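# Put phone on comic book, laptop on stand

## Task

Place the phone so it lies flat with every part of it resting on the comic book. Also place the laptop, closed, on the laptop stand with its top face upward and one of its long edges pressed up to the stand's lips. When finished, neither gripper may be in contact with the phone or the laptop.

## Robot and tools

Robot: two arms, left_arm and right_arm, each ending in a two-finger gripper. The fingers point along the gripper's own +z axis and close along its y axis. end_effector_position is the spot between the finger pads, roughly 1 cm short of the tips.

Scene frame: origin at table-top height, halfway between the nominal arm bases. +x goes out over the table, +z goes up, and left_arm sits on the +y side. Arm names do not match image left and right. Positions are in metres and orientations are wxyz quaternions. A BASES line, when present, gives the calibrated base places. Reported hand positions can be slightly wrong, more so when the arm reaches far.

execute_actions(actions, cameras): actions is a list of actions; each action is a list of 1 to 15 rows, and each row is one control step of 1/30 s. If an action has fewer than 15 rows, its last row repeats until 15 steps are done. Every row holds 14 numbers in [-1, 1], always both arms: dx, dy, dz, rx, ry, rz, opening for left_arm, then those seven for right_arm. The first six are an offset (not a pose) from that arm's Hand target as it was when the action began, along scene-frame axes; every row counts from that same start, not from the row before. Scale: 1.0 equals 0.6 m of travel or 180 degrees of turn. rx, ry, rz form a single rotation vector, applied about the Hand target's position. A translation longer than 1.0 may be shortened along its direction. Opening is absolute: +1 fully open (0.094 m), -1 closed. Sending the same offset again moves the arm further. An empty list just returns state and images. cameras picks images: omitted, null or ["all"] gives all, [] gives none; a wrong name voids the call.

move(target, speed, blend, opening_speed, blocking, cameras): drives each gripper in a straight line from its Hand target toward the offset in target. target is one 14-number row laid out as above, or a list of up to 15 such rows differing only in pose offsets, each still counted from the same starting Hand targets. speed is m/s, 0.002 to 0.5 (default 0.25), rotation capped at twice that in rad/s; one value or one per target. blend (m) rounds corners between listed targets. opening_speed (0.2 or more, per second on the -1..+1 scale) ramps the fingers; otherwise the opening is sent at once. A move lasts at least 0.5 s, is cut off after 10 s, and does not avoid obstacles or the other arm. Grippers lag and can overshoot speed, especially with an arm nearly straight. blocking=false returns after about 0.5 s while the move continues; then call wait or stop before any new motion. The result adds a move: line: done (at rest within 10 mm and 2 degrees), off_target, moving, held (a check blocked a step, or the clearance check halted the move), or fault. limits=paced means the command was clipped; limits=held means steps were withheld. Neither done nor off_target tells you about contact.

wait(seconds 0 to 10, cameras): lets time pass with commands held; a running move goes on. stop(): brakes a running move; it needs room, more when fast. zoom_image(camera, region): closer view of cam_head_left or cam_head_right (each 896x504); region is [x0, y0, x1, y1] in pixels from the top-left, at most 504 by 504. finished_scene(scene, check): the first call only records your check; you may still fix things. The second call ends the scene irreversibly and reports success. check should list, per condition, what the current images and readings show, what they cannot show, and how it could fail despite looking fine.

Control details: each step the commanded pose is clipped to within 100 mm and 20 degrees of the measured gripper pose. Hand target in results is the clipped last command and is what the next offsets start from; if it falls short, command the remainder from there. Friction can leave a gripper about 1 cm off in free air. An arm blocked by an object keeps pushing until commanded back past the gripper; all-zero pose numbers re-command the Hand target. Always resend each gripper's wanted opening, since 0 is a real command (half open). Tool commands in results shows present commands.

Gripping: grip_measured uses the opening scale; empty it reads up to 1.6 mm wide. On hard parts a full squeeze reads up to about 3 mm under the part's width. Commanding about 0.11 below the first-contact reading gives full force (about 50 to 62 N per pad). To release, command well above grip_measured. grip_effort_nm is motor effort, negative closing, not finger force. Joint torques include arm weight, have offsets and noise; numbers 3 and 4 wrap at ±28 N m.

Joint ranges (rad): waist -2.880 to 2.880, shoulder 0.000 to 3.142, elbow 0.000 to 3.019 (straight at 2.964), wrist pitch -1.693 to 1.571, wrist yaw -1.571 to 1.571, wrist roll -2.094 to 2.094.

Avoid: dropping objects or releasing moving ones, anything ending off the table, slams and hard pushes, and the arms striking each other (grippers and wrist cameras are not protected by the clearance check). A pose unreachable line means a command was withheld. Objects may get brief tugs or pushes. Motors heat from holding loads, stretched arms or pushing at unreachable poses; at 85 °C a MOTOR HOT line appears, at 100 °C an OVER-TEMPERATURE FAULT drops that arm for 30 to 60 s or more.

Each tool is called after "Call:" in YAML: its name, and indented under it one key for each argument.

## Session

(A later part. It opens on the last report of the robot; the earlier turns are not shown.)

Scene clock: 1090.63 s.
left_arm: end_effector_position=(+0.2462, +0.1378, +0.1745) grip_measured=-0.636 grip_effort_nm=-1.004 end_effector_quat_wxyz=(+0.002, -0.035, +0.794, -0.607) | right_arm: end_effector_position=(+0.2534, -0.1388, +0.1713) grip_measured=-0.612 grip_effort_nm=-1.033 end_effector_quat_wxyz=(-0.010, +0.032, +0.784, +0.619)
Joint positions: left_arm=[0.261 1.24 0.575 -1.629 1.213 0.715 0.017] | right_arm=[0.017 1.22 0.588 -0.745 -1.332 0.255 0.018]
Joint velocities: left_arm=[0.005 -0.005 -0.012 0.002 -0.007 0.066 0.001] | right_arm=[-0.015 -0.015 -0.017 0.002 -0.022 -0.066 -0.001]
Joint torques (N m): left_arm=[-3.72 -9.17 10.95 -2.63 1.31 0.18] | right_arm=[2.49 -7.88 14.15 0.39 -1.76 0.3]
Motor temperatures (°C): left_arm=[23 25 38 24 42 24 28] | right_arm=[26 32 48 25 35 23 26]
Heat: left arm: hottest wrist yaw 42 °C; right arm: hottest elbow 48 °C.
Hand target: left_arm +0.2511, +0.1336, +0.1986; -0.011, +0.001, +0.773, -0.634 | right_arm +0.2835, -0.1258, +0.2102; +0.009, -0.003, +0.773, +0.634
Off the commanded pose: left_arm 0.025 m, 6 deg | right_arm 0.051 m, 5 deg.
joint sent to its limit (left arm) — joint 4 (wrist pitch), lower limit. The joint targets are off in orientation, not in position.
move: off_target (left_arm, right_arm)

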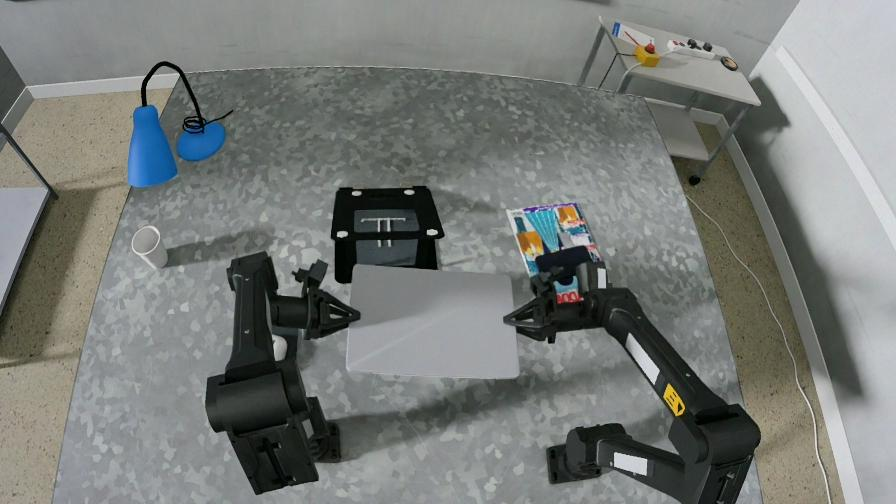

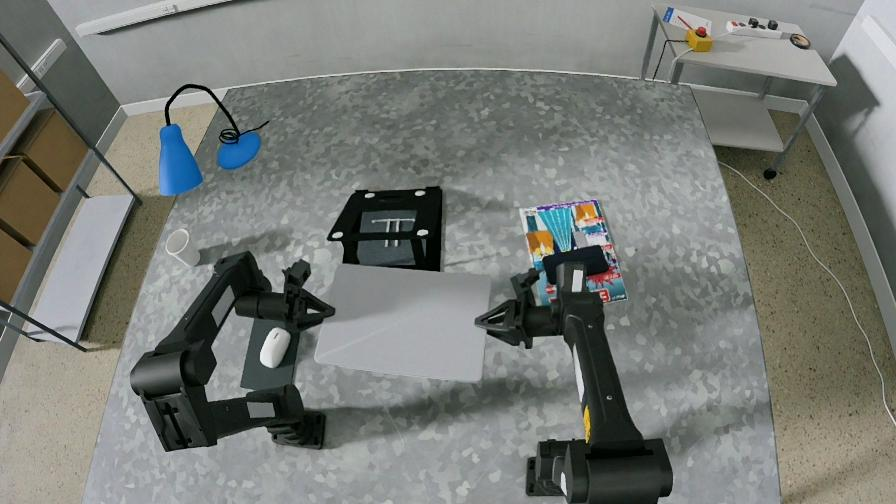

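Call:
move:
  target: [0.2, 0.0, 0.04, 0,0,0, -1, 0.18, 0.0, 0.035, 0.0,0,0, -1]
  speed: 0.1

Scene clock: 1104.03 s.
left_arm: end_effector_position=(+0.3534, +0.1411, +0.1949) grip_measured=-0.644 grip_effort_nm=-1.004 end_effector_quat_wxyz=(-0.017, -0.033, +0.781, -0.623) | right_arm: end_effector_position=(+0.3618, -0.1349, +0.1930) grip_measured=-0.623 grip_effort_nm=-1.038 end_effector_quat_wxyz=(-0.016, +0.030, +0.779, +0.626)
Joint positions: left_arm=[0.178 1.499 0.875 -1.641 1.278 0.647 0.017] | right_arm=[0.019 1.486 0.902 -0.822 -1.35 0.233 0.018]
Joint velocities: left_arm=[-0.005 -0.005 -0.027 -0.002 0.022 -0.007 -0.001] | right_arm=[0.005 -0.005 -0.012 -0.012 0.022 -0.007 -0.001]
Joint torques (N m): left_arm=[-3.55 -13.04 14.12 -2.15 1.2 0.1] | right_arm=[1.55 -13.1 14.13 0.08 -1.21 0.23]
Motor temperatures (°C): left_arm=[23 25 38 24 38 24 28] | right_arm=[26 32 49 25 33 23 26]
Heat: left arm: hottest elbow 38 °C; right arm: hottest elbow 49 °C.
Hand target: left_arm +0.3712, +0.1341, +0.2236; -0.011, +0.001, +0.773, -0.634 | right_arm +0.3920, -0.1263, +0.2286; +0.009, -0.002, +0.773, +0.634
Off the commanded pose: left_arm 0.034 m, 4 deg | right_arm 0.049 m, 5 deg.
joint sent to its limit (left arm) — joint 4 (wrist pitch), lower limit. The joint targets still meet the commanded pose.
move: off_target (left_arm, right_arm)

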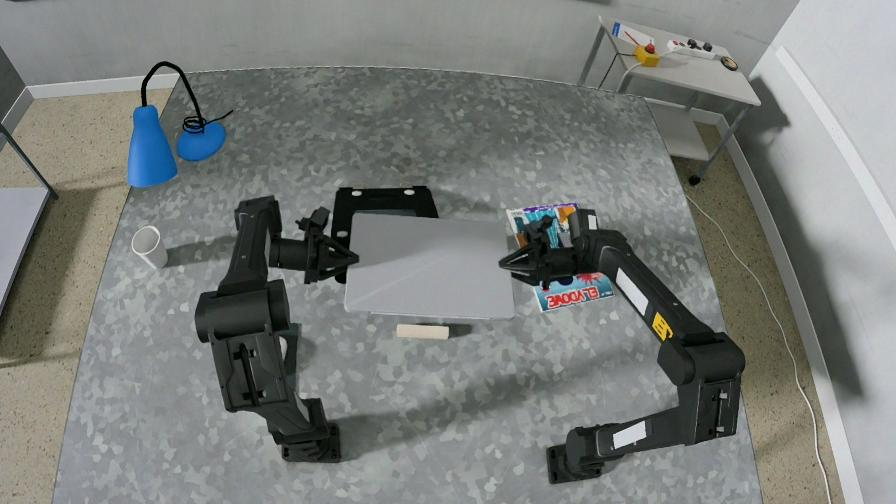

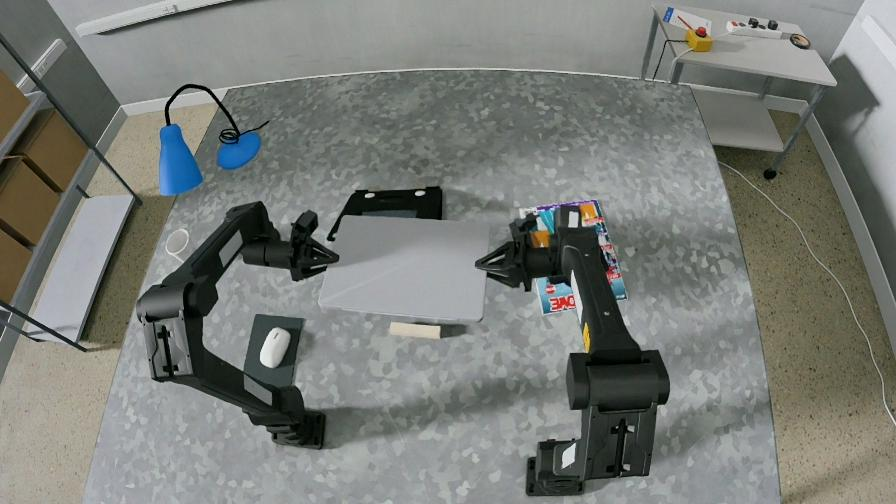

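Call:
move:
  target: [0.2, 0.13, 0.02, 0,0,0, -1, 0.18, 0.13, 0.015, 0.0,0,0, -1]
  speed: 0.1

Scene clock: 1110.57 s.
left_arm: end_effector_position=(+0.4678, +0.2055, +0.1969) grip_measured=-0.644 grip_effort_nm=-1.013 end_effector_quat_wxyz=(+0.009, -0.064, +0.798, -0.599) | right_arm: end_effector_position=(+0.4741, -0.0670, +0.1927) grip_measured=-0.623 grip_effort_nm=-1.038 end_effector_quat_wxyz=(-0.024, +0.034, +0.781, +0.623)
Joint positions: left_arm=[0.267 1.725 1.211 -1.65 1.224 0.557 0.017] | right_arm=[0.148 1.713 1.15 -0.404 -1.298 0.703 0.018]
Joint velocities: left_arm=[0.005 -0.005 -0.007 0.002 -0.066 -0.022 0] | right_arm=[-0.015 0.005 -0.007 -0.007 0.051 -0.022 0]
Joint torques (N m): left_arm=[-0.85 -17.73 16.34 -1.7 1.15 0.11] | right_arm=[2.14 -18.9 14.12 1.69 -0.66 0.33]
Motor temperatures (°C): left_arm=[23 25 39 24 37 24 28] | right_arm=[26 32 49 25 32 23 27]
Heat: left arm: hottest elbow 39 °C; right arm: hottest elbow 49 °C.
Hand target: left_arm +0.4914, +0.2127, +0.2358; -0.011, +0.000, +0.773, -0.635 | right_arm +0.4995, -0.0487, +0.2342; +0.007, -0.004, +0.774, +0.633
Off the commanded pose: left_arm 0.046 m, 9 deg | right_arm 0.055 m, 6 deg.
joint sent to its limit (left arm) — joint 4 (wrist pitch), lower limit. The joint targets are off in position and orientation.
move: off_target (left_arm, right_arm)

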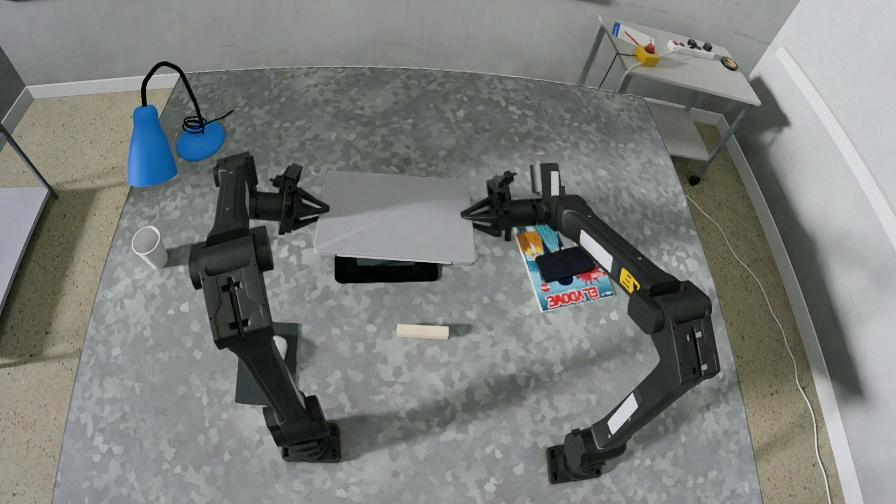

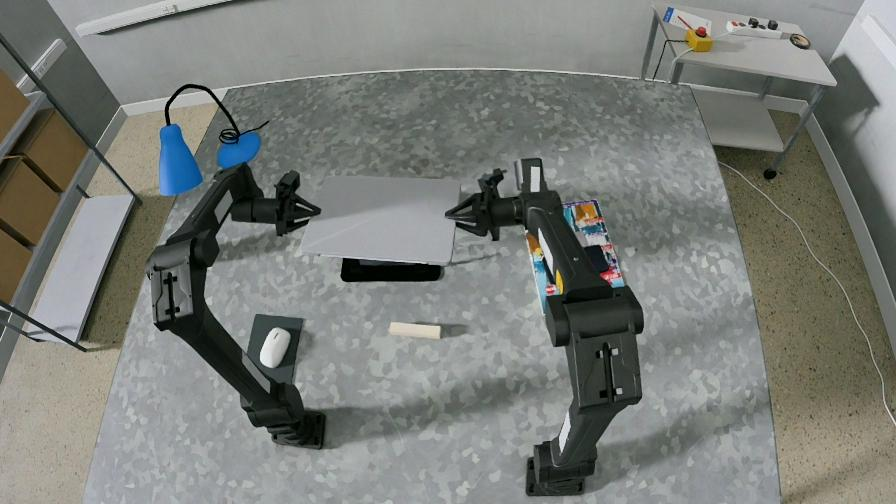

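Call:
move:
  target: [0.0, 0.0, 0.0, 0,0,0.15, -1, 0.0, 0.0, 0.0, 0.0,0,0, -1]
  speed: 0.1

Scene clock: 1128.87 s.
left_arm: end_effector_position=(+0.4876, +0.2087, +0.1957) grip_measured=-0.656 grip_effort_nm=-1.009 end_effector_quat_wxyz=(+0.103, -0.202, +0.755, -0.616) | right_arm: end_effector_position=(+0.4758, -0.0658, +0.1917) grip_measured=-0.623 grip_effort_nm=-1.038 end_effector_quat_wxyz=(-0.037, +0.055, +0.781, +0.620)
Joint positions: left_arm=[0.271 1.471 0.87 -0.454 1.315 -0.625 0.016] | right_arm=[0.15 1.714 1.15 -0.391 -1.288 0.766 0.018]
Joint velocities: left_arm=[-0.005 0.005 -0.002 0.012 -0.022 -0.037 0] | right_arm=[0.005 -0.005 -0.012 -0.007 -0.007 0.022 0]
Joint torques (N m): left_arm=[-0.91 -18.08 11.54 2.1 1.05 -0.32] | right_arm=[2.02 -19.08 13.89 1.69 -0.94 -0.16]
Motor temperatures (°C): left_arm=[23 26 42 24 36 24 28] | right_arm=[26 33 49 25 30 23 27]
Heat: left arm: hottest elbow 42 °C; right arm: hottest elbow 49 °C.
Hand target: left_arm +0.4925, +0.2129, +0.2367; +0.140, -0.183, +0.749, -0.621 | right_arm +0.4995, -0.0487, +0.2342; +0.007, -0.004, +0.774, +0.633
Off the commanded pose: left_arm 0.040 m, 5 deg | right_arm 0.052 m, 9 deg.
move: off_target (left_arm, right_arm)

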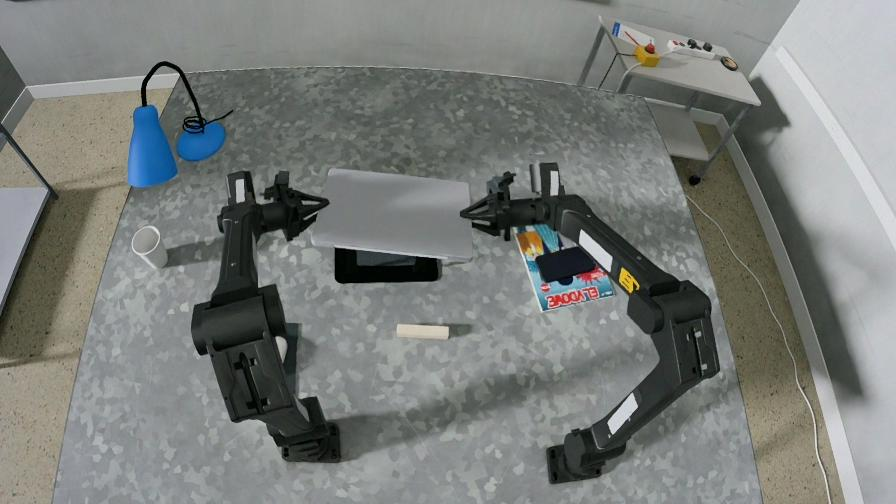

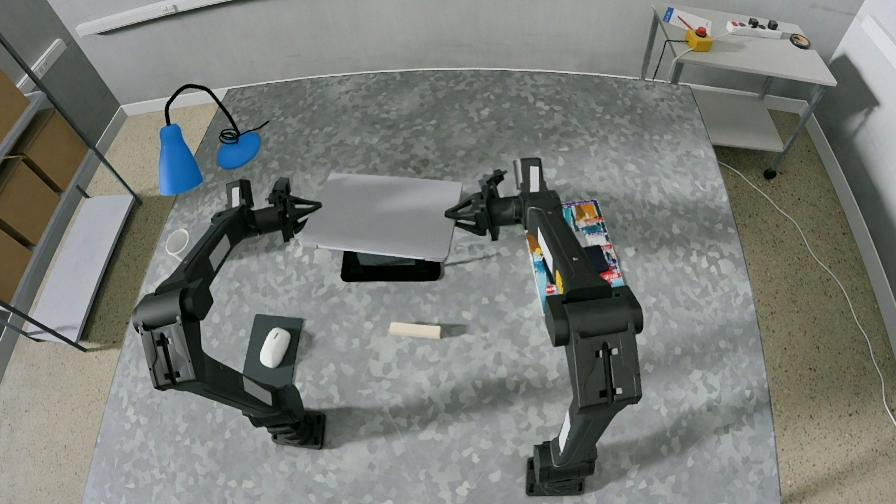

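Call:
move:
  target: [0.13, 0.0, 0.0, 0,0.11,0, -1, 0.17, 0.0, 0.0, 0.0,0.11,0, -1]
  speed: 0.08

Call:
zoom_image:
  camera: "cam_head_left"
  region: [280, 140, 520, 290]

Call:
zoom_image:
  camera: "cam_head_right"
  region: [280, 140, 520, 290]

Scene clock: 1139.40 s.
left_arm: end_effector_position=(+0.5412, +0.2213, +0.1816) grip_measured=-0.656 grip_effort_nm=-1.013 end_effector_quat_wxyz=(-0.028, -0.336, +0.753, -0.564) | right_arm: end_effector_position=(+0.5678, -0.0507, +0.1796) grip_measured=-0.634 grip_effort_nm=-1.043 end_effector_quat_wxyz=(-0.174, +0.153, +0.762, +0.604)
Joint positions: left_arm=[0.249 1.647 1.134 -0.824 1.19 -0.72 0.016] | right_arm=[0.147 2.016 1.593 -0.833 -1.349 0.8 0.017]
Joint velocities: left_arm=[-0.005 -0.015 -0.007 0.002 0.022 0.051 0] | right_arm=[0.015 0.015 0.007 -0.007 -0.037 -0.066 0]
Joint torques (N m): left_arm=[-3.6 -17.9 18.71 0.17 1.43 0.11] | right_arm=[-0.15 -25.05 15.82 0.51 -1.12 -0.08]
Motor temperatures (°C): left_arm=[23 27 42 24 36 24 28] | right_arm=[26 34 51 25 30 23 27]
Heat: left arm: hottest elbow 42 °C; right arm: hottest elbow 51 °C.
Hand target: left_arm +0.5706, +0.2124, +0.2368; +0.009, -0.287, +0.763, -0.579 | right_arm +0.6021, -0.0498, +0.2321; -0.126, +0.106, +0.763, +0.626
Off the commanded pose: left_arm 0.063 m, 7 deg | right_arm 0.064 m, 8 deg.
move: off_target (left_arm, right_arm)

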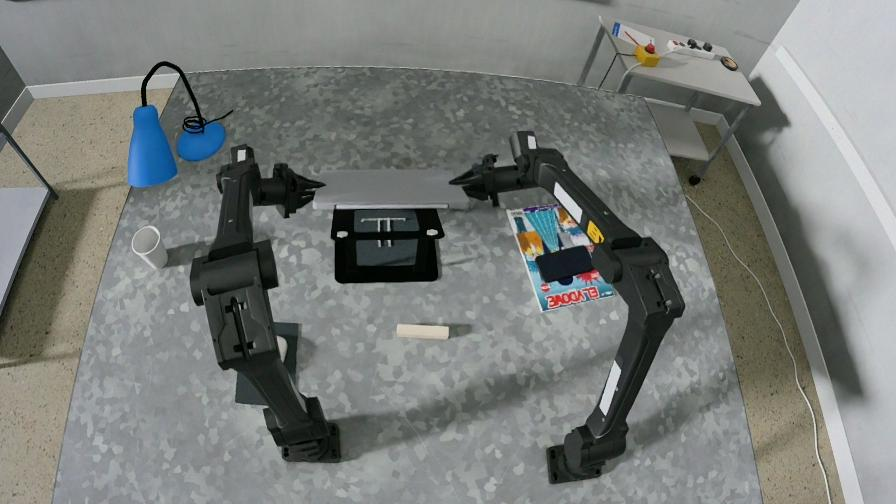

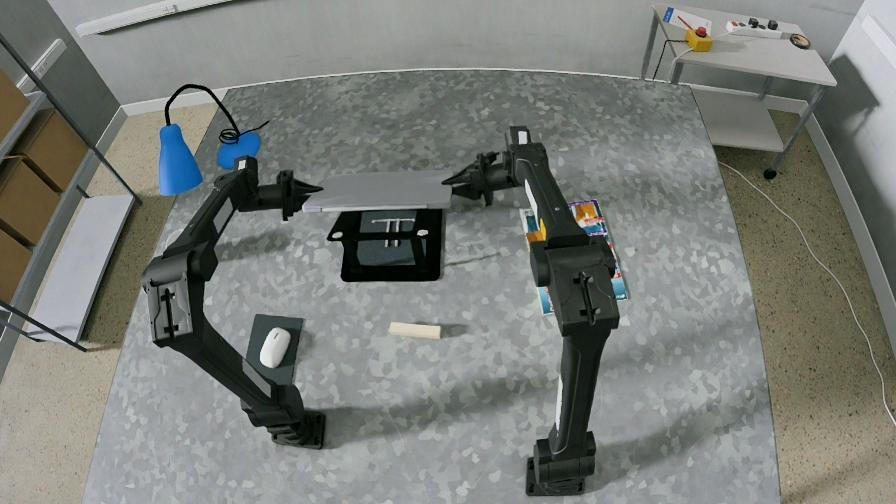

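Scaled by 2.100.

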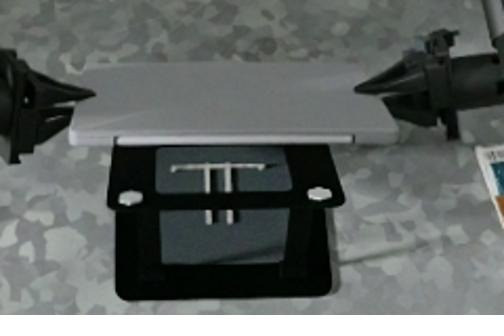

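Scaled by 2.100.

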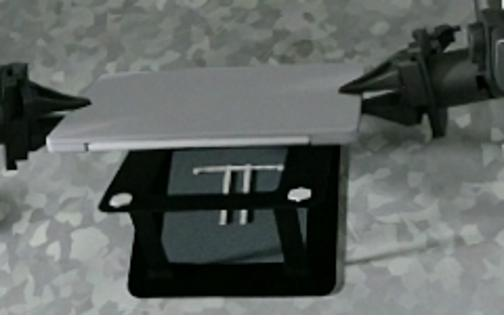

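Call:
move:
  target: [0.01, -0.015, -0.1, 0,0,0, -1, -0.02, -0.015, -0.1, 0.0,0,0, -1]
  speed: 0.06

Call:
zoom_image:
  camera: "cam_head_left"
  region: [280, 140, 520, 290]

Call:
zoom_image:
  camera: "cam_head_right"
  region: [280, 140, 520, 290]

Scene clock: 1153.00 s.
left_arm: end_effector_position=(+0.5647, +0.2123, +0.1468) grip_measured=-0.656 grip_effort_nm=-1.009 end_effector_quat_wxyz=(-0.012, -0.315, +0.760, -0.568) | right_arm: end_effector_position=(+0.5789, -0.0595, +0.1455) grip_measured=-0.634 grip_effort_nm=-1.043 end_effector_quat_wxyz=(-0.158, +0.143, +0.765, +0.608)
Joint positions: left_arm=[0.219 1.733 1.134 -0.656 1.189 -0.753 0.016] | right_arm=[0.131 2.075 1.593 -0.785 -1.349 0.749 0.017]
Joint velocities: left_arm=[-0.015 0.005 0.002 -0.012 0.007 -0.095 -0.001] | right_arm=[-0.005 -0.015 -0.002 -0.002 -0.081 -0.095 0]
Joint torques (N m): left_arm=[-3.25 -19.49 11.96 1.44 1.21 -0.09] | right_arm=[0.26 -25.7 9.58 1.25 -1.27 -0.22]
Motor temperatures (°C): left_arm=[23 27 44 24 36 24 28] | right_arm=[26 37 53 25 30 23 27]
Heat: left arm: hottest elbow 44 °C; right arm: hottest elbow 53 °C.
Hand target: left_arm +0.5767, +0.2029, +0.1772; +0.009, -0.287, +0.763, -0.579 | right_arm +0.5889, -0.0597, +0.1722; -0.125, +0.106, +0.762, +0.626
Off the commanded pose: left_arm 0.033 m, 4 deg | right_arm 0.029 m, 6 deg.
move: off_target (left_arm, right_arm)

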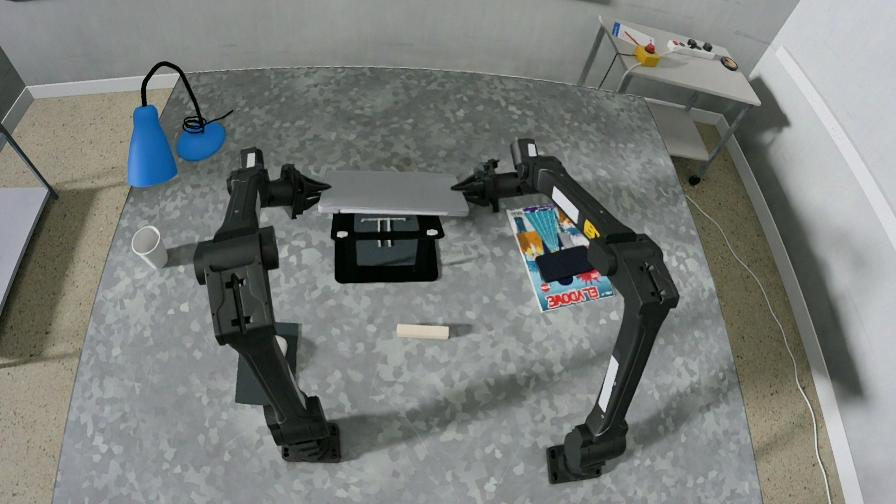

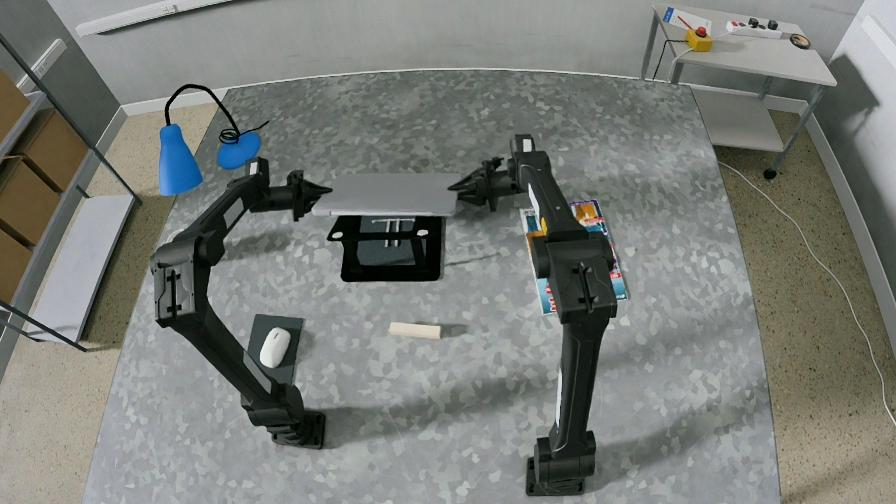

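Scaled by 2.100.

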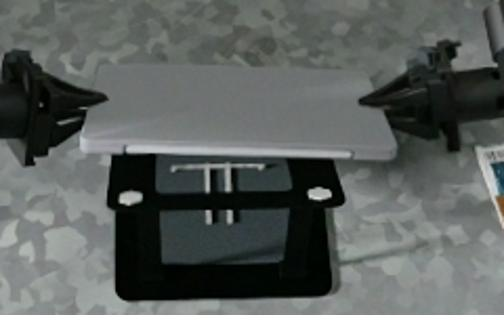

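Scaled by 2.100.

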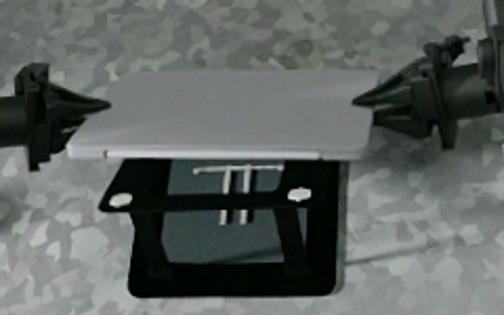

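Call:
move:
  target: [-0.05, 0.0, -0.05, 0,0,0, -1, -0.05, -0.0, -0.05, 0.0,0,0, -1]
  speed: 0.06
  cameras: ["cam_head_left"]

Call:
zoom_image:
  camera: "cam_head_left"
  region: [280, 140, 520, 290]

Scene clock: 1160.20 s.
left_arm: end_effector_position=(+0.5401, +0.2065, +0.1157) grip_measured=-0.656 grip_effort_nm=-1.009 end_effector_quat_wxyz=(-0.016, -0.315, +0.763, -0.564) | right_arm: end_effector_position=(+0.5550, -0.0649, +0.1061) grip_measured=-0.634 grip_effort_nm=-1.038 end_effector_quat_wxyz=(-0.158, +0.143, +0.762, +0.611)
Joint positions: left_arm=[0.219 1.733 1.04 -0.591 1.182 -0.728 0.016] | right_arm=[0.127 2.075 1.468 -0.661 -1.357 0.747 0.017]
Joint velocities: left_arm=[0.005 -0.015 0.007 0.007 -0.051 -0.007 -0.001] | right_arm=[-0.005 -0.005 -0.002 0.002 0.066 -0.037 -0.001]
Joint torques (N m): left_arm=[-1.67 -19.96 9.65 1.46 1.66 0.06] | right_arm=[0.97 -27.69 7.58 1.22 -0.99 -0.09]
Motor temperatures (°C): left_arm=[23 27 43 24 36 24 28] | right_arm=[26 37 51 25 31 23 27]
Heat: left arm: hottest elbow 43 °C; right arm: hottest elbow 51 °C.
Hand target: left_arm +0.5467, +0.2030, +0.1471; +0.009, -0.287, +0.763, -0.579 | right_arm +0.5582, -0.0599, +0.1428; -0.125, +0.106, +0.762, +0.626
Off the commanded pose: left_arm 0.032 m, 5 deg | right_arm 0.037 m, 6 deg.
move: off_target (left_arm, right_arm)
Images, in order (width x height): cam_head_left 896x504.

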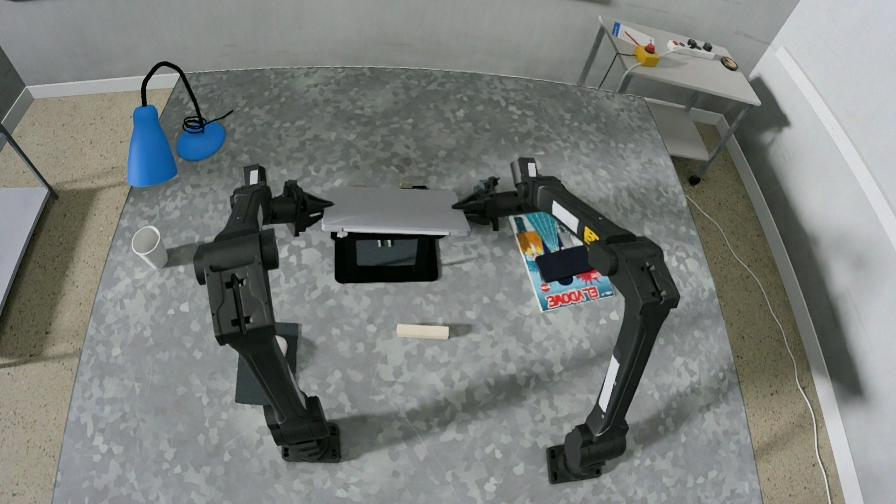

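Scaled by 2.100.

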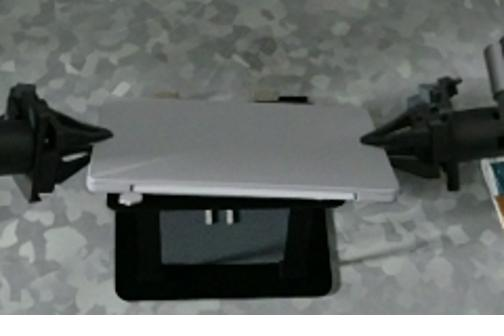

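Call:
zoom_image:
  camera: "cam_head_left"
  region: [310, 170, 480, 250]

Call:
wait:
  seconds: 0

Call:
zoom_image:
  camera: "cam_head_right"
  region: [300, 170, 470, 250]

Scaled by 2.965.

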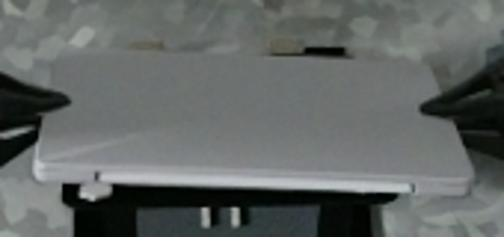

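Scene clock: 1163.33 s.
left_arm: end_effector_position=(+0.5401, +0.2065, +0.1158) grip_measured=-0.656 grip_effort_nm=-1.009 end_effector_quat_wxyz=(-0.016, -0.315, +0.763, -0.564) | right_arm: end_effector_position=(+0.5551, -0.0649, +0.1061) grip_measured=-0.634 grip_effort_nm=-1.038 end_effector_quat_wxyz=(-0.158, +0.142, +0.762, +0.611)
Joint positions: left_arm=[0.219 1.733 1.04 -0.591 1.182 -0.728 0.016] | right_arm=[0.127 2.075 1.468 -0.661 -1.357 0.748 0.017]
Joint velocities: left_arm=[-0.005 -0.005 -0.002 0.002 -0.066 -0.066 0] | right_arm=[-0.005 0.005 0.002 -0.007 -0.081 -0.037 -0.001]
Joint torques (N m): left_arm=[-2.14 -19.6 9.76 1.13 1.58 0.06] | right_arm=[1.03 -27.58 7.6 1.22 -0.99 -0.08]
Motor temperatures (°C): left_arm=[23 28 42 24 36 24 29] | right_arm=[26 37 51 25 30 23 27]
Heat: left arm: hottest elbow 42 °C; right arm: hottest elbow 51 °C.
Hand target: left_arm +0.5468, +0.2030, +0.1471; +0.010, -0.287, +0.763, -0.579 | right_arm +0.5583, -0.0599, +0.1428; -0.125, +0.106, +0.762, +0.626
Tool commands: left_gripper/opening=-1.0 right_gripper/opening=-1.0
Off the commanded pose: left_arm 0.032 m, 5 deg | right_arm 0.037 m, 6 deg.

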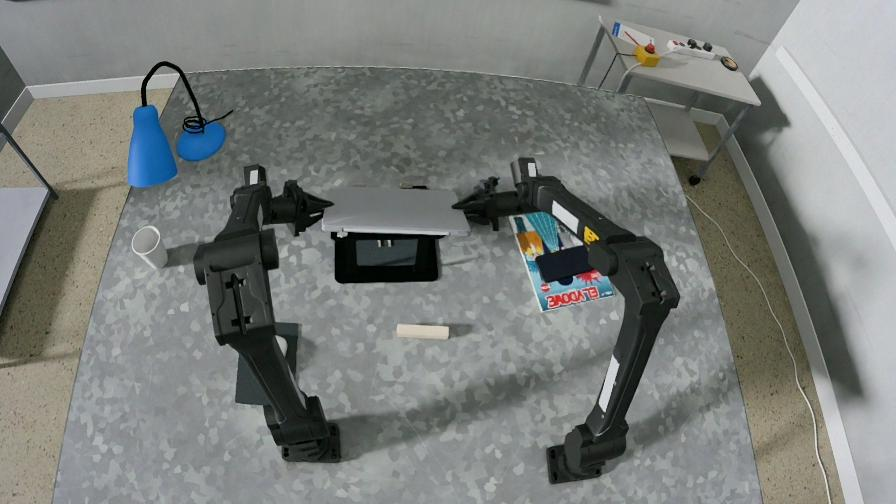

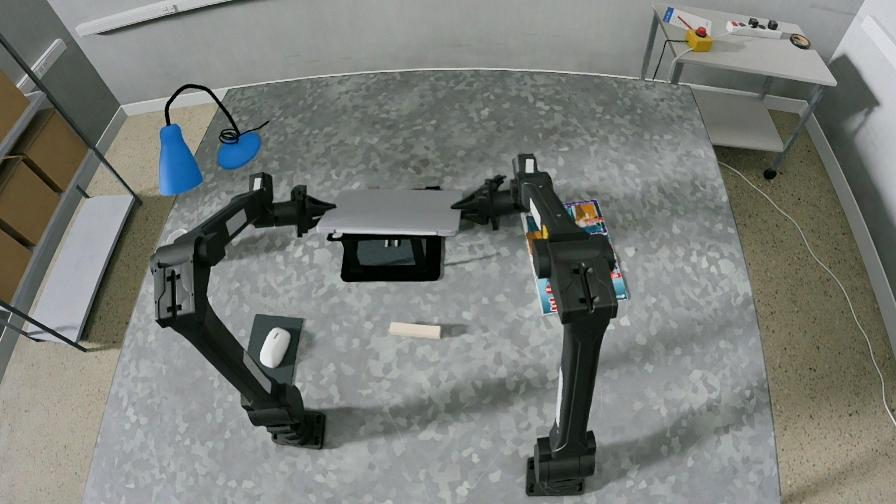

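Scaled by 2.965.

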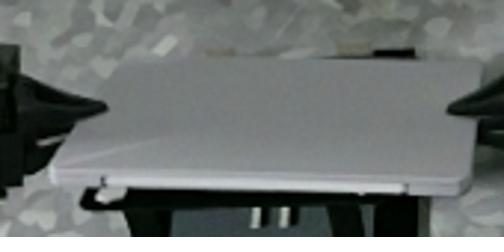

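Call:
move:
  target: [-0.015, 0.015, -0.06, 0,0,0, -1, -0.015, 0.015, -0.035, 0.0,0,0, -1]
  speed: 0.05
  cameras: ["cam_head_left"]

Call:
zoom_image:
  camera: "cam_head_left"
  region: [310, 170, 480, 250]

Scene clock: 1170.77 s.
left_arm: end_effector_position=(+0.5354, +0.2076, +0.1045) grip_measured=-0.656 grip_effort_nm=-1.009 end_effector_quat_wxyz=(-0.011, -0.305, +0.761, -0.573) | right_arm: end_effector_position=(+0.5545, -0.0647, +0.1029) grip_measured=-0.640 grip_effort_nm=-1.038 end_effector_quat_wxyz=(-0.147, +0.140, +0.759, +0.619)
Joint positions: left_arm=[0.227 1.751 1.016 -0.554 1.205 -0.7 0.016] | right_arm=[0.127 2.065 1.426 -0.533 -1.363 0.822 0.017]
Joint velocities: left_arm=[0.005 -0.005 -0.002 -0.002 -0.066 0.051 0] | right_arm=[-0.005 -0.005 -0.002 -0.002 0.022 -0.007 0]
Joint torques (N m): left_arm=[-0.85 -17.38 8.21 1.28 1.01 0.37] | right_arm=[2.14 -25.99 6.45 1.4 -0.55 -0.18]
Motor temperatures (°C): left_arm=[22 28 41 24 37 24 29] | right_arm=[26 37 49 25 30 23 27]
Heat: left arm: hottest elbow 41 °C; right arm: hottest elbow 49 °C.
Hand target: left_arm +0.5379, +0.2119, +0.1112; +0.010, -0.287, +0.763, -0.579 | right_arm +0.5487, -0.0511, +0.1219; -0.126, +0.106, +0.762, +0.626
Off the commanded pose: left_arm 0.008 m, 3 deg | right_arm 0.024 m, 5 deg.
move: off_target (left_arm, right_arm)
Images, in order (width x height): cam_head_left 896x504.

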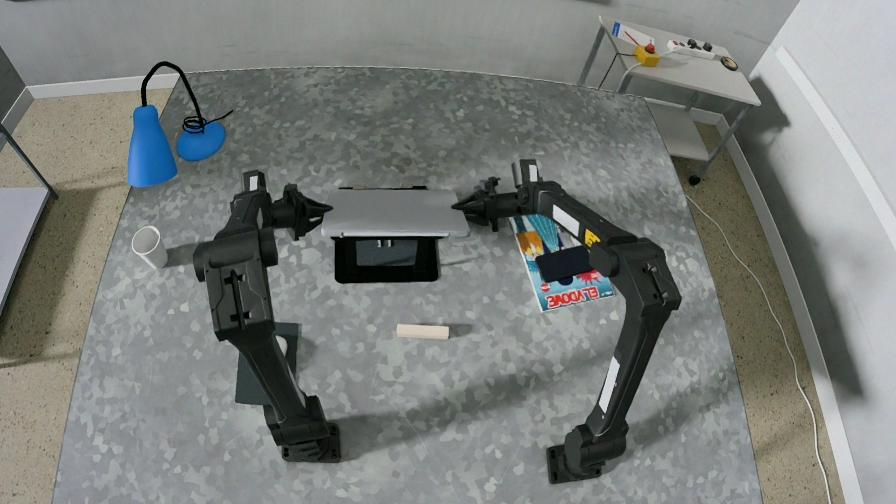

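Scaled by 2.965.

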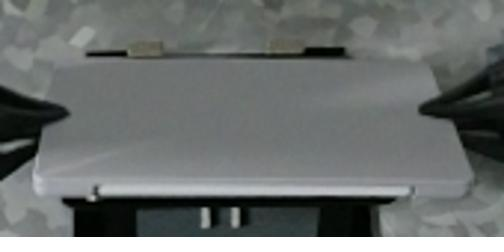

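Call:
move:
  target: [0.0, 0.01, -0.05, 0,0,0, -1, -0.0, 0.01, -0.05, 0.0,0,0, -1]
  speed: 0.04
  cameras: ["cam_head_left"]

Call:
zoom_image:
  camera: "cam_head_left"
  region: [310, 170, 480, 250]

Scene clock: 1175.03 s.
left_arm: end_effector_position=(+0.5393, +0.2106, +0.0964) grip_measured=-0.656 grip_effort_nm=-1.004 end_effector_quat_wxyz=(-0.005, -0.297, +0.757, -0.582) | right_arm: end_effector_position=(+0.5586, -0.0628, +0.1001) grip_measured=-0.644 grip_effort_nm=-1.033 end_effector_quat_wxyz=(-0.134, +0.136, +0.758, +0.623)
Joint positions: left_arm=[0.234 1.78 1.016 -0.512 1.228 -0.695 0.016] | right_arm=[0.13 2.065 1.406 -0.422 -1.356 0.888 0.017]
Joint velocities: left_arm=[-0.005 0.005 -0.002 -0.007 -0.066 0.051 -0.001] | right_arm=[-0.005 0.015 0.007 -0.007 0.007 -0.007 -0.001]
Joint torques (N m): left_arm=[-0.15 -14.04 7.09 1.32 0.24 0.58] | right_arm=[2.61 -22.59 5.94 1.51 -0.58 -0.4]
Motor temperatures (°C): left_arm=[22 28 41 24 36 24 29] | right_arm=[26 38 48 25 30 24 28]
Heat: left arm: hottest elbow 41 °C; right arm: hottest elbow 48 °C.
Hand target: left_arm +0.5380, +0.2177, +0.0812; +0.009, -0.287, +0.763, -0.579 | right_arm +0.5481, -0.0457, +0.0918; -0.126, +0.106, +0.763, +0.626
Off the commanded pose: left_arm 0.017 m, 2 deg | right_arm 0.022 m, 4 deg.
move: off_target (left_arm, right_arm)
Images, in order (width x height): cam_head_left 896x504.

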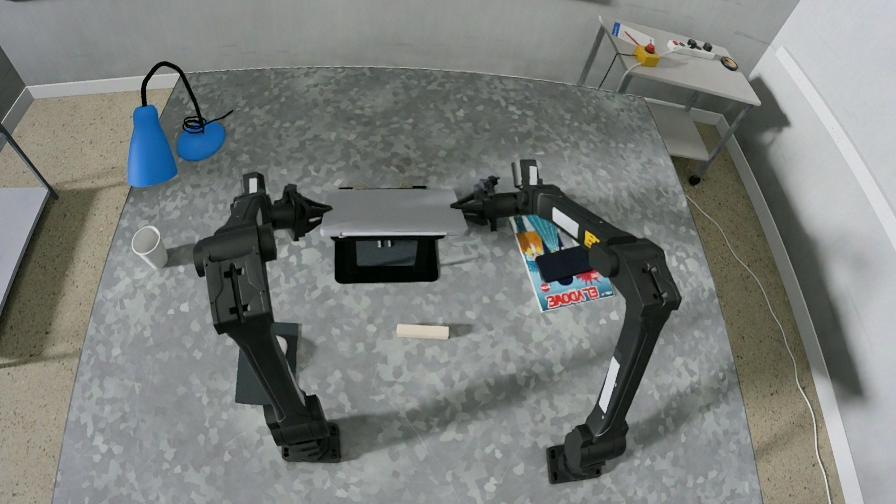

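Scaled by 2.965.

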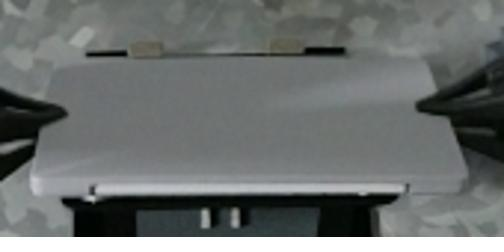

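Call:
move:
  target: [0.04, -0.004, -0.01, 0,0,0, -1, 0.05, -0.01, -0.03, 0.0,0,0, -1]
  speed: 0.04
  cameras: ["cam_head_left"]

Call:
zoom_image:
  camera: "cam_head_left"
  region: [310, 170, 480, 250]

Scene clock: 1179.93 s.
left_arm: end_effector_position=(+0.5498, +0.2131, +0.0888) grip_measured=-0.657 grip_effort_nm=-1.009 end_effector_quat_wxyz=(-0.004, -0.300, +0.753, -0.586) | right_arm: end_effector_position=(+0.5692, -0.0610, +0.0930) grip_measured=-0.645 grip_effort_nm=-1.038 end_effector_quat_wxyz=(-0.136, +0.134, +0.756, +0.626)
Joint positions: left_arm=[0.234 1.814 1.033 -0.466 1.234 -0.728 0.016] | right_arm=[0.13 2.102 1.445 -0.422 -1.366 0.889 0.017]
Joint velocities: left_arm=[0.005 0.005 0.002 -0.012 -0.081 0.007 0] | right_arm=[-0.015 -0.015 -0.012 -0.007 -0.022 -0.022 0.001]
Joint torques (N m): left_arm=[-1.79 -13.57 10.61 1.31 -0.13 0.47] | right_arm=[1.38 -19.31 9.77 0.76 -0.48 -0.53]
Motor temperatures (°C): left_arm=[22 28 40 24 35 24 29] | right_arm=[26 38 48 25 29 24 28]
Heat: left arm: hottest elbow 40 °C; right arm: hottest elbow 48 °C.
Hand target: left_arm +0.5621, +0.2152, +0.0755; +0.010, -0.287, +0.763, -0.579 | right_arm +0.5778, -0.0522, +0.0734; -0.126, +0.106, +0.763, +0.626
Off the commanded pose: left_arm 0.018 m, 3 deg | right_arm 0.023 m, 4 deg.
move: off_target (left_arm, right_arm)
Images, in order (width x height): cam_head_left 896x504.

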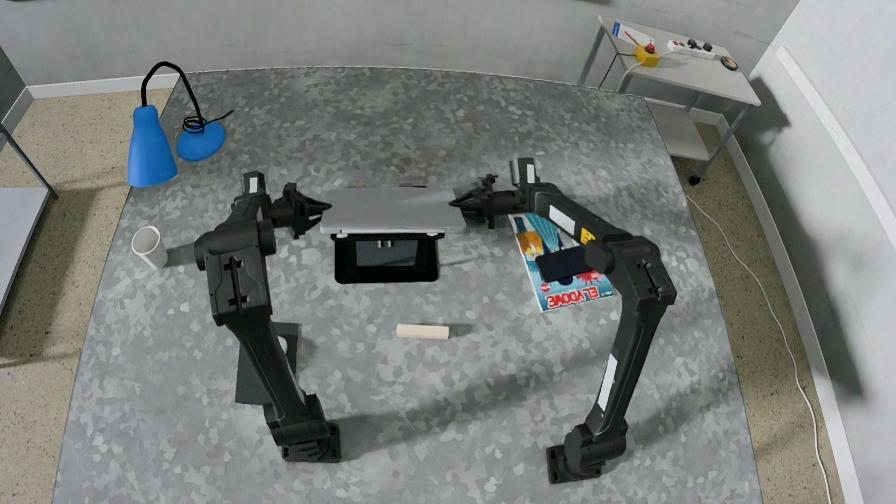

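Scaled by 2.965.

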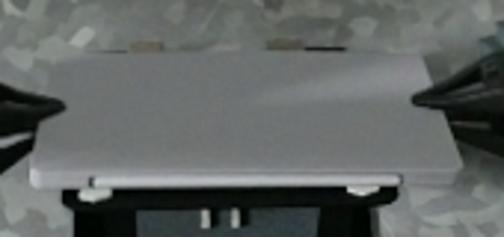

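Call:
move:
  target: [0.025, -0.003, -0.01, 0,0,0, -1, 0.025, -0.008, -0.01, 0.0,0,0, -1]
  speed: 0.04
  cameras: ["cam_head_left"]

Call:
zoom_image:
  camera: "cam_head_left"
  region: [310, 170, 480, 250]

Scene clock: 1183.67 s.
left_arm: end_effector_position=(+0.5636, +0.2147, +0.0814) grip_measured=-0.657 grip_effort_nm=-1.009 end_effector_quat_wxyz=(-0.003, -0.302, +0.752, -0.586) | right_arm: end_effector_position=(+0.5827, -0.0590, +0.0859) grip_measured=-0.646 grip_effort_nm=-1.038 end_effector_quat_wxyz=(-0.137, +0.132, +0.756, +0.626)
Joint positions: left_arm=[0.23 1.852 1.064 -0.436 1.232 -0.754 0.016] | right_arm=[0.13 2.145 1.503 -0.458 -1.369 0.868 0.017]
Joint velocities: left_arm=[-0.005 -0.015 0.002 0.002 0.051 -0.037 0] | right_arm=[-0.005 -0.005 -0.007 0.007 -0.037 0.037 0.001]
Joint torques (N m): left_arm=[-3.19 -13.8 10.76 1.62 -0.24 0.37] | right_arm=[0.56 -20.07 9.85 0.73 -0.57 -0.53]
Motor temperatures (°C): left_arm=[22 28 40 24 35 24 29] | right_arm=[26 37 48 25 29 24 28]
Heat: left arm: hottest elbow 40 °C; right arm: hottest elbow 48 °C.
Hand target: left_arm +0.5770, +0.2131, +0.0695; +0.009, -0.287, +0.763, -0.579 | right_arm +0.5926, -0.0572, +0.0671; -0.126, +0.106, +0.763, +0.626
Off the commanded pose: left_arm 0.018 m, 3 deg | right_arm 0.021 m, 3 deg.
move: off_target (left_arm, right_arm)
Images, in order (width x height): cam_head_left 896x504.

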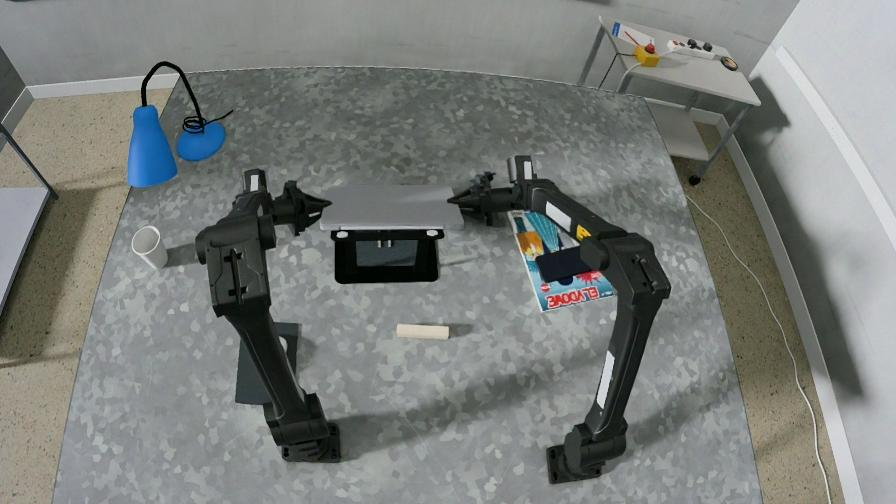

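Scaled by 2.965.

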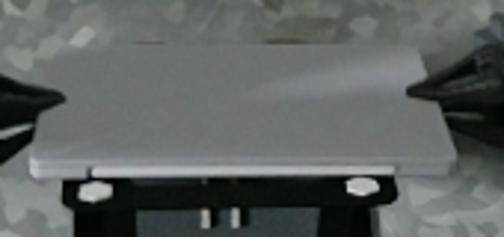

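Call:
move:
  target: [0.018, -0.002, -0.008, 0,0,0, -1, 0.018, -0.004, -0.008, 0.0,0,0, -1]
  speed: 0.03
  cameras: ["cam_head_left"]

Call:
zoom_image:
  camera: "cam_head_left"
  region: [310, 170, 480, 250]

Scene clock: 1196.57 s.
left_arm: end_effector_position=(+0.5742, +0.2146, +0.0759) grip_measured=-0.657 grip_effort_nm=-1.004 end_effector_quat_wxyz=(-0.002, -0.303, +0.752, -0.586) | right_arm: end_effector_position=(+0.5926, -0.0577, +0.0806) grip_measured=-0.646 grip_effort_nm=-1.038 end_effector_quat_wxyz=(-0.139, +0.131, +0.757, +0.625)
Joint positions: left_arm=[0.224 1.88 1.089 -0.415 1.228 -0.773 0.016] | right_arm=[0.13 2.177 1.549 -0.494 -1.369 0.847 0.017]
Joint velocities: left_arm=[-0.005 -0.005 0.007 -0.002 -0.066 -0.007 0] | right_arm=[0.005 -0.005 -0.002 -0.007 -0.037 0.007 -0.001]
Joint torques (N m): left_arm=[-2.49 -14.86 11.17 1.35 -0.18 0.4] | right_arm=[0.15 -20.78 9.81 0.39 -0.65 -0.52]
Motor temperatures (°C): left_arm=[22 28 39 24 34 24 29] | right_arm=[26 38 46 25 29 24 28]
Heat: left arm: hottest elbow 39 °C; right arm: hottest elbow 46 °C.
Hand target: left_arm +0.5879, +0.2118, +0.0650; +0.010, -0.287, +0.763, -0.579 | right_arm +0.6033, -0.0596, +0.0621; -0.126, +0.106, +0.763, +0.626
Off the commanded pose: left_arm 0.018 m, 3 deg | right_arm 0.021 m, 3 deg.
move: off_target (left_arm, right_arm)
Images, in order (width x height): cam_head_left 896x504.

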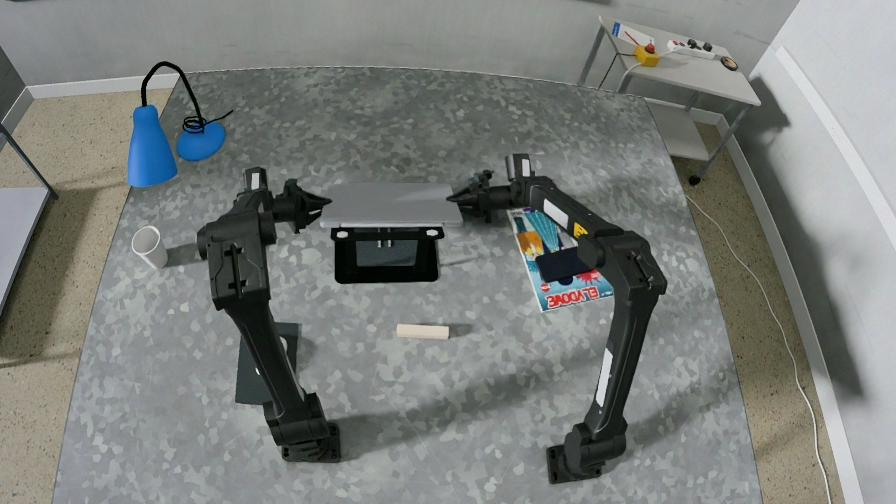

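Scaled by 2.965.

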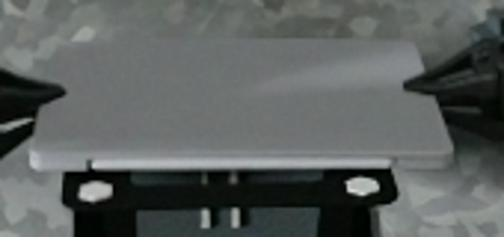

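Call:
move:
  target: [0.016, -0.002, -0.006, 0,0,0, -1, 0.016, -0.002, -0.006, 0.0,0,0, -1]
  speed: 0.03

Call:
zoom_image:
  camera: "cam_head_left"
  region: [310, 170, 480, 250]

Call:
zoom_image:
  camera: "cam_head_right"
  region: [300, 170, 470, 250]

Scene clock: 1203.47 s.
left_arm: end_effector_position=(+0.5787, +0.2144, +0.0734) grip_measured=-0.657 grip_effort_nm=-1.009 end_effector_quat_wxyz=(-0.004, -0.305, +0.751, -0.586) | right_arm: end_effector_position=(+0.5970, -0.0580, +0.0786) grip_measured=-0.647 grip_effort_nm=-1.033 end_effector_quat_wxyz=(-0.144, +0.131, +0.755, +0.627)
Joint positions: left_arm=[0.221 1.893 1.1 -0.407 1.228 -0.785 0.016] | right_arm=[0.128 2.197 1.578 -0.529 -1.379 0.827 0.017]
Joint velocities: left_arm=[-0.005 -0.015 -0.002 -0.017 -0.066 -0.037 0.001] | right_arm=[0.005 0.005 -0.002 -0.002 0.022 -0.022 -0.001]
Joint torques (N m): left_arm=[-2.61 -14.74 12.11 1.61 -0.27 0.3] | right_arm=[-0.03 -20.42 10.58 0.44 -0.35 -0.54]
Motor temperatures (°C): left_arm=[22 28 40 24 33 24 29] | right_arm=[26 38 46 25 29 24 28]
Heat: left arm: hottest elbow 40 °C; right arm: hottest elbow 46 °C.
Hand target: left_arm +0.5975, +0.2105, +0.0614; +0.010, -0.287, +0.763, -0.579 | right_arm +0.6128, -0.0610, +0.0584; -0.125, +0.106, +0.762, +0.626
Off the commanded pose: left_arm 0.023 m, 3 deg | right_arm 0.026 m, 4 deg.
move: off_target (left_arm, right_arm)

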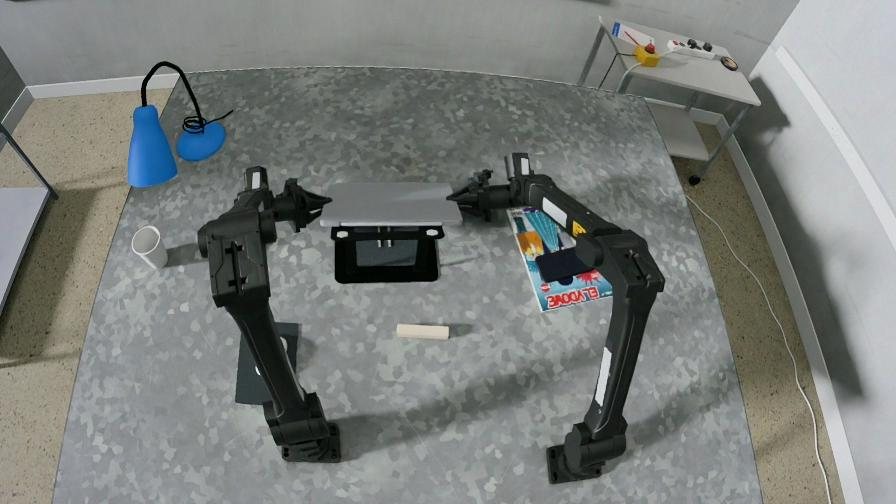

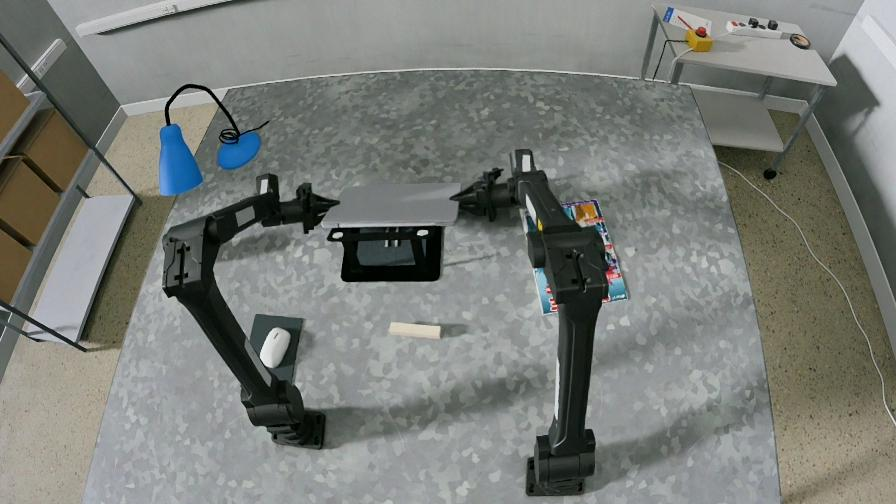

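Scaled by 2.965.

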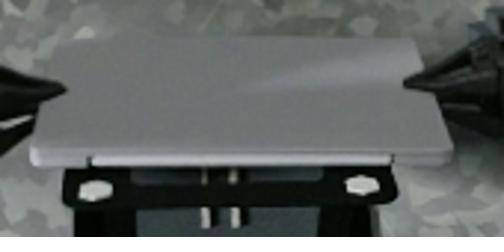

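Scaled by 2.965.

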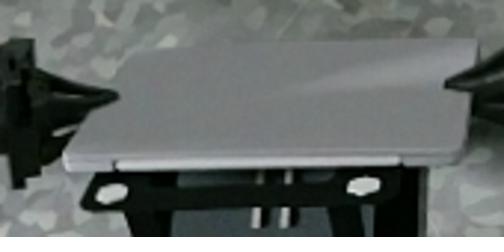

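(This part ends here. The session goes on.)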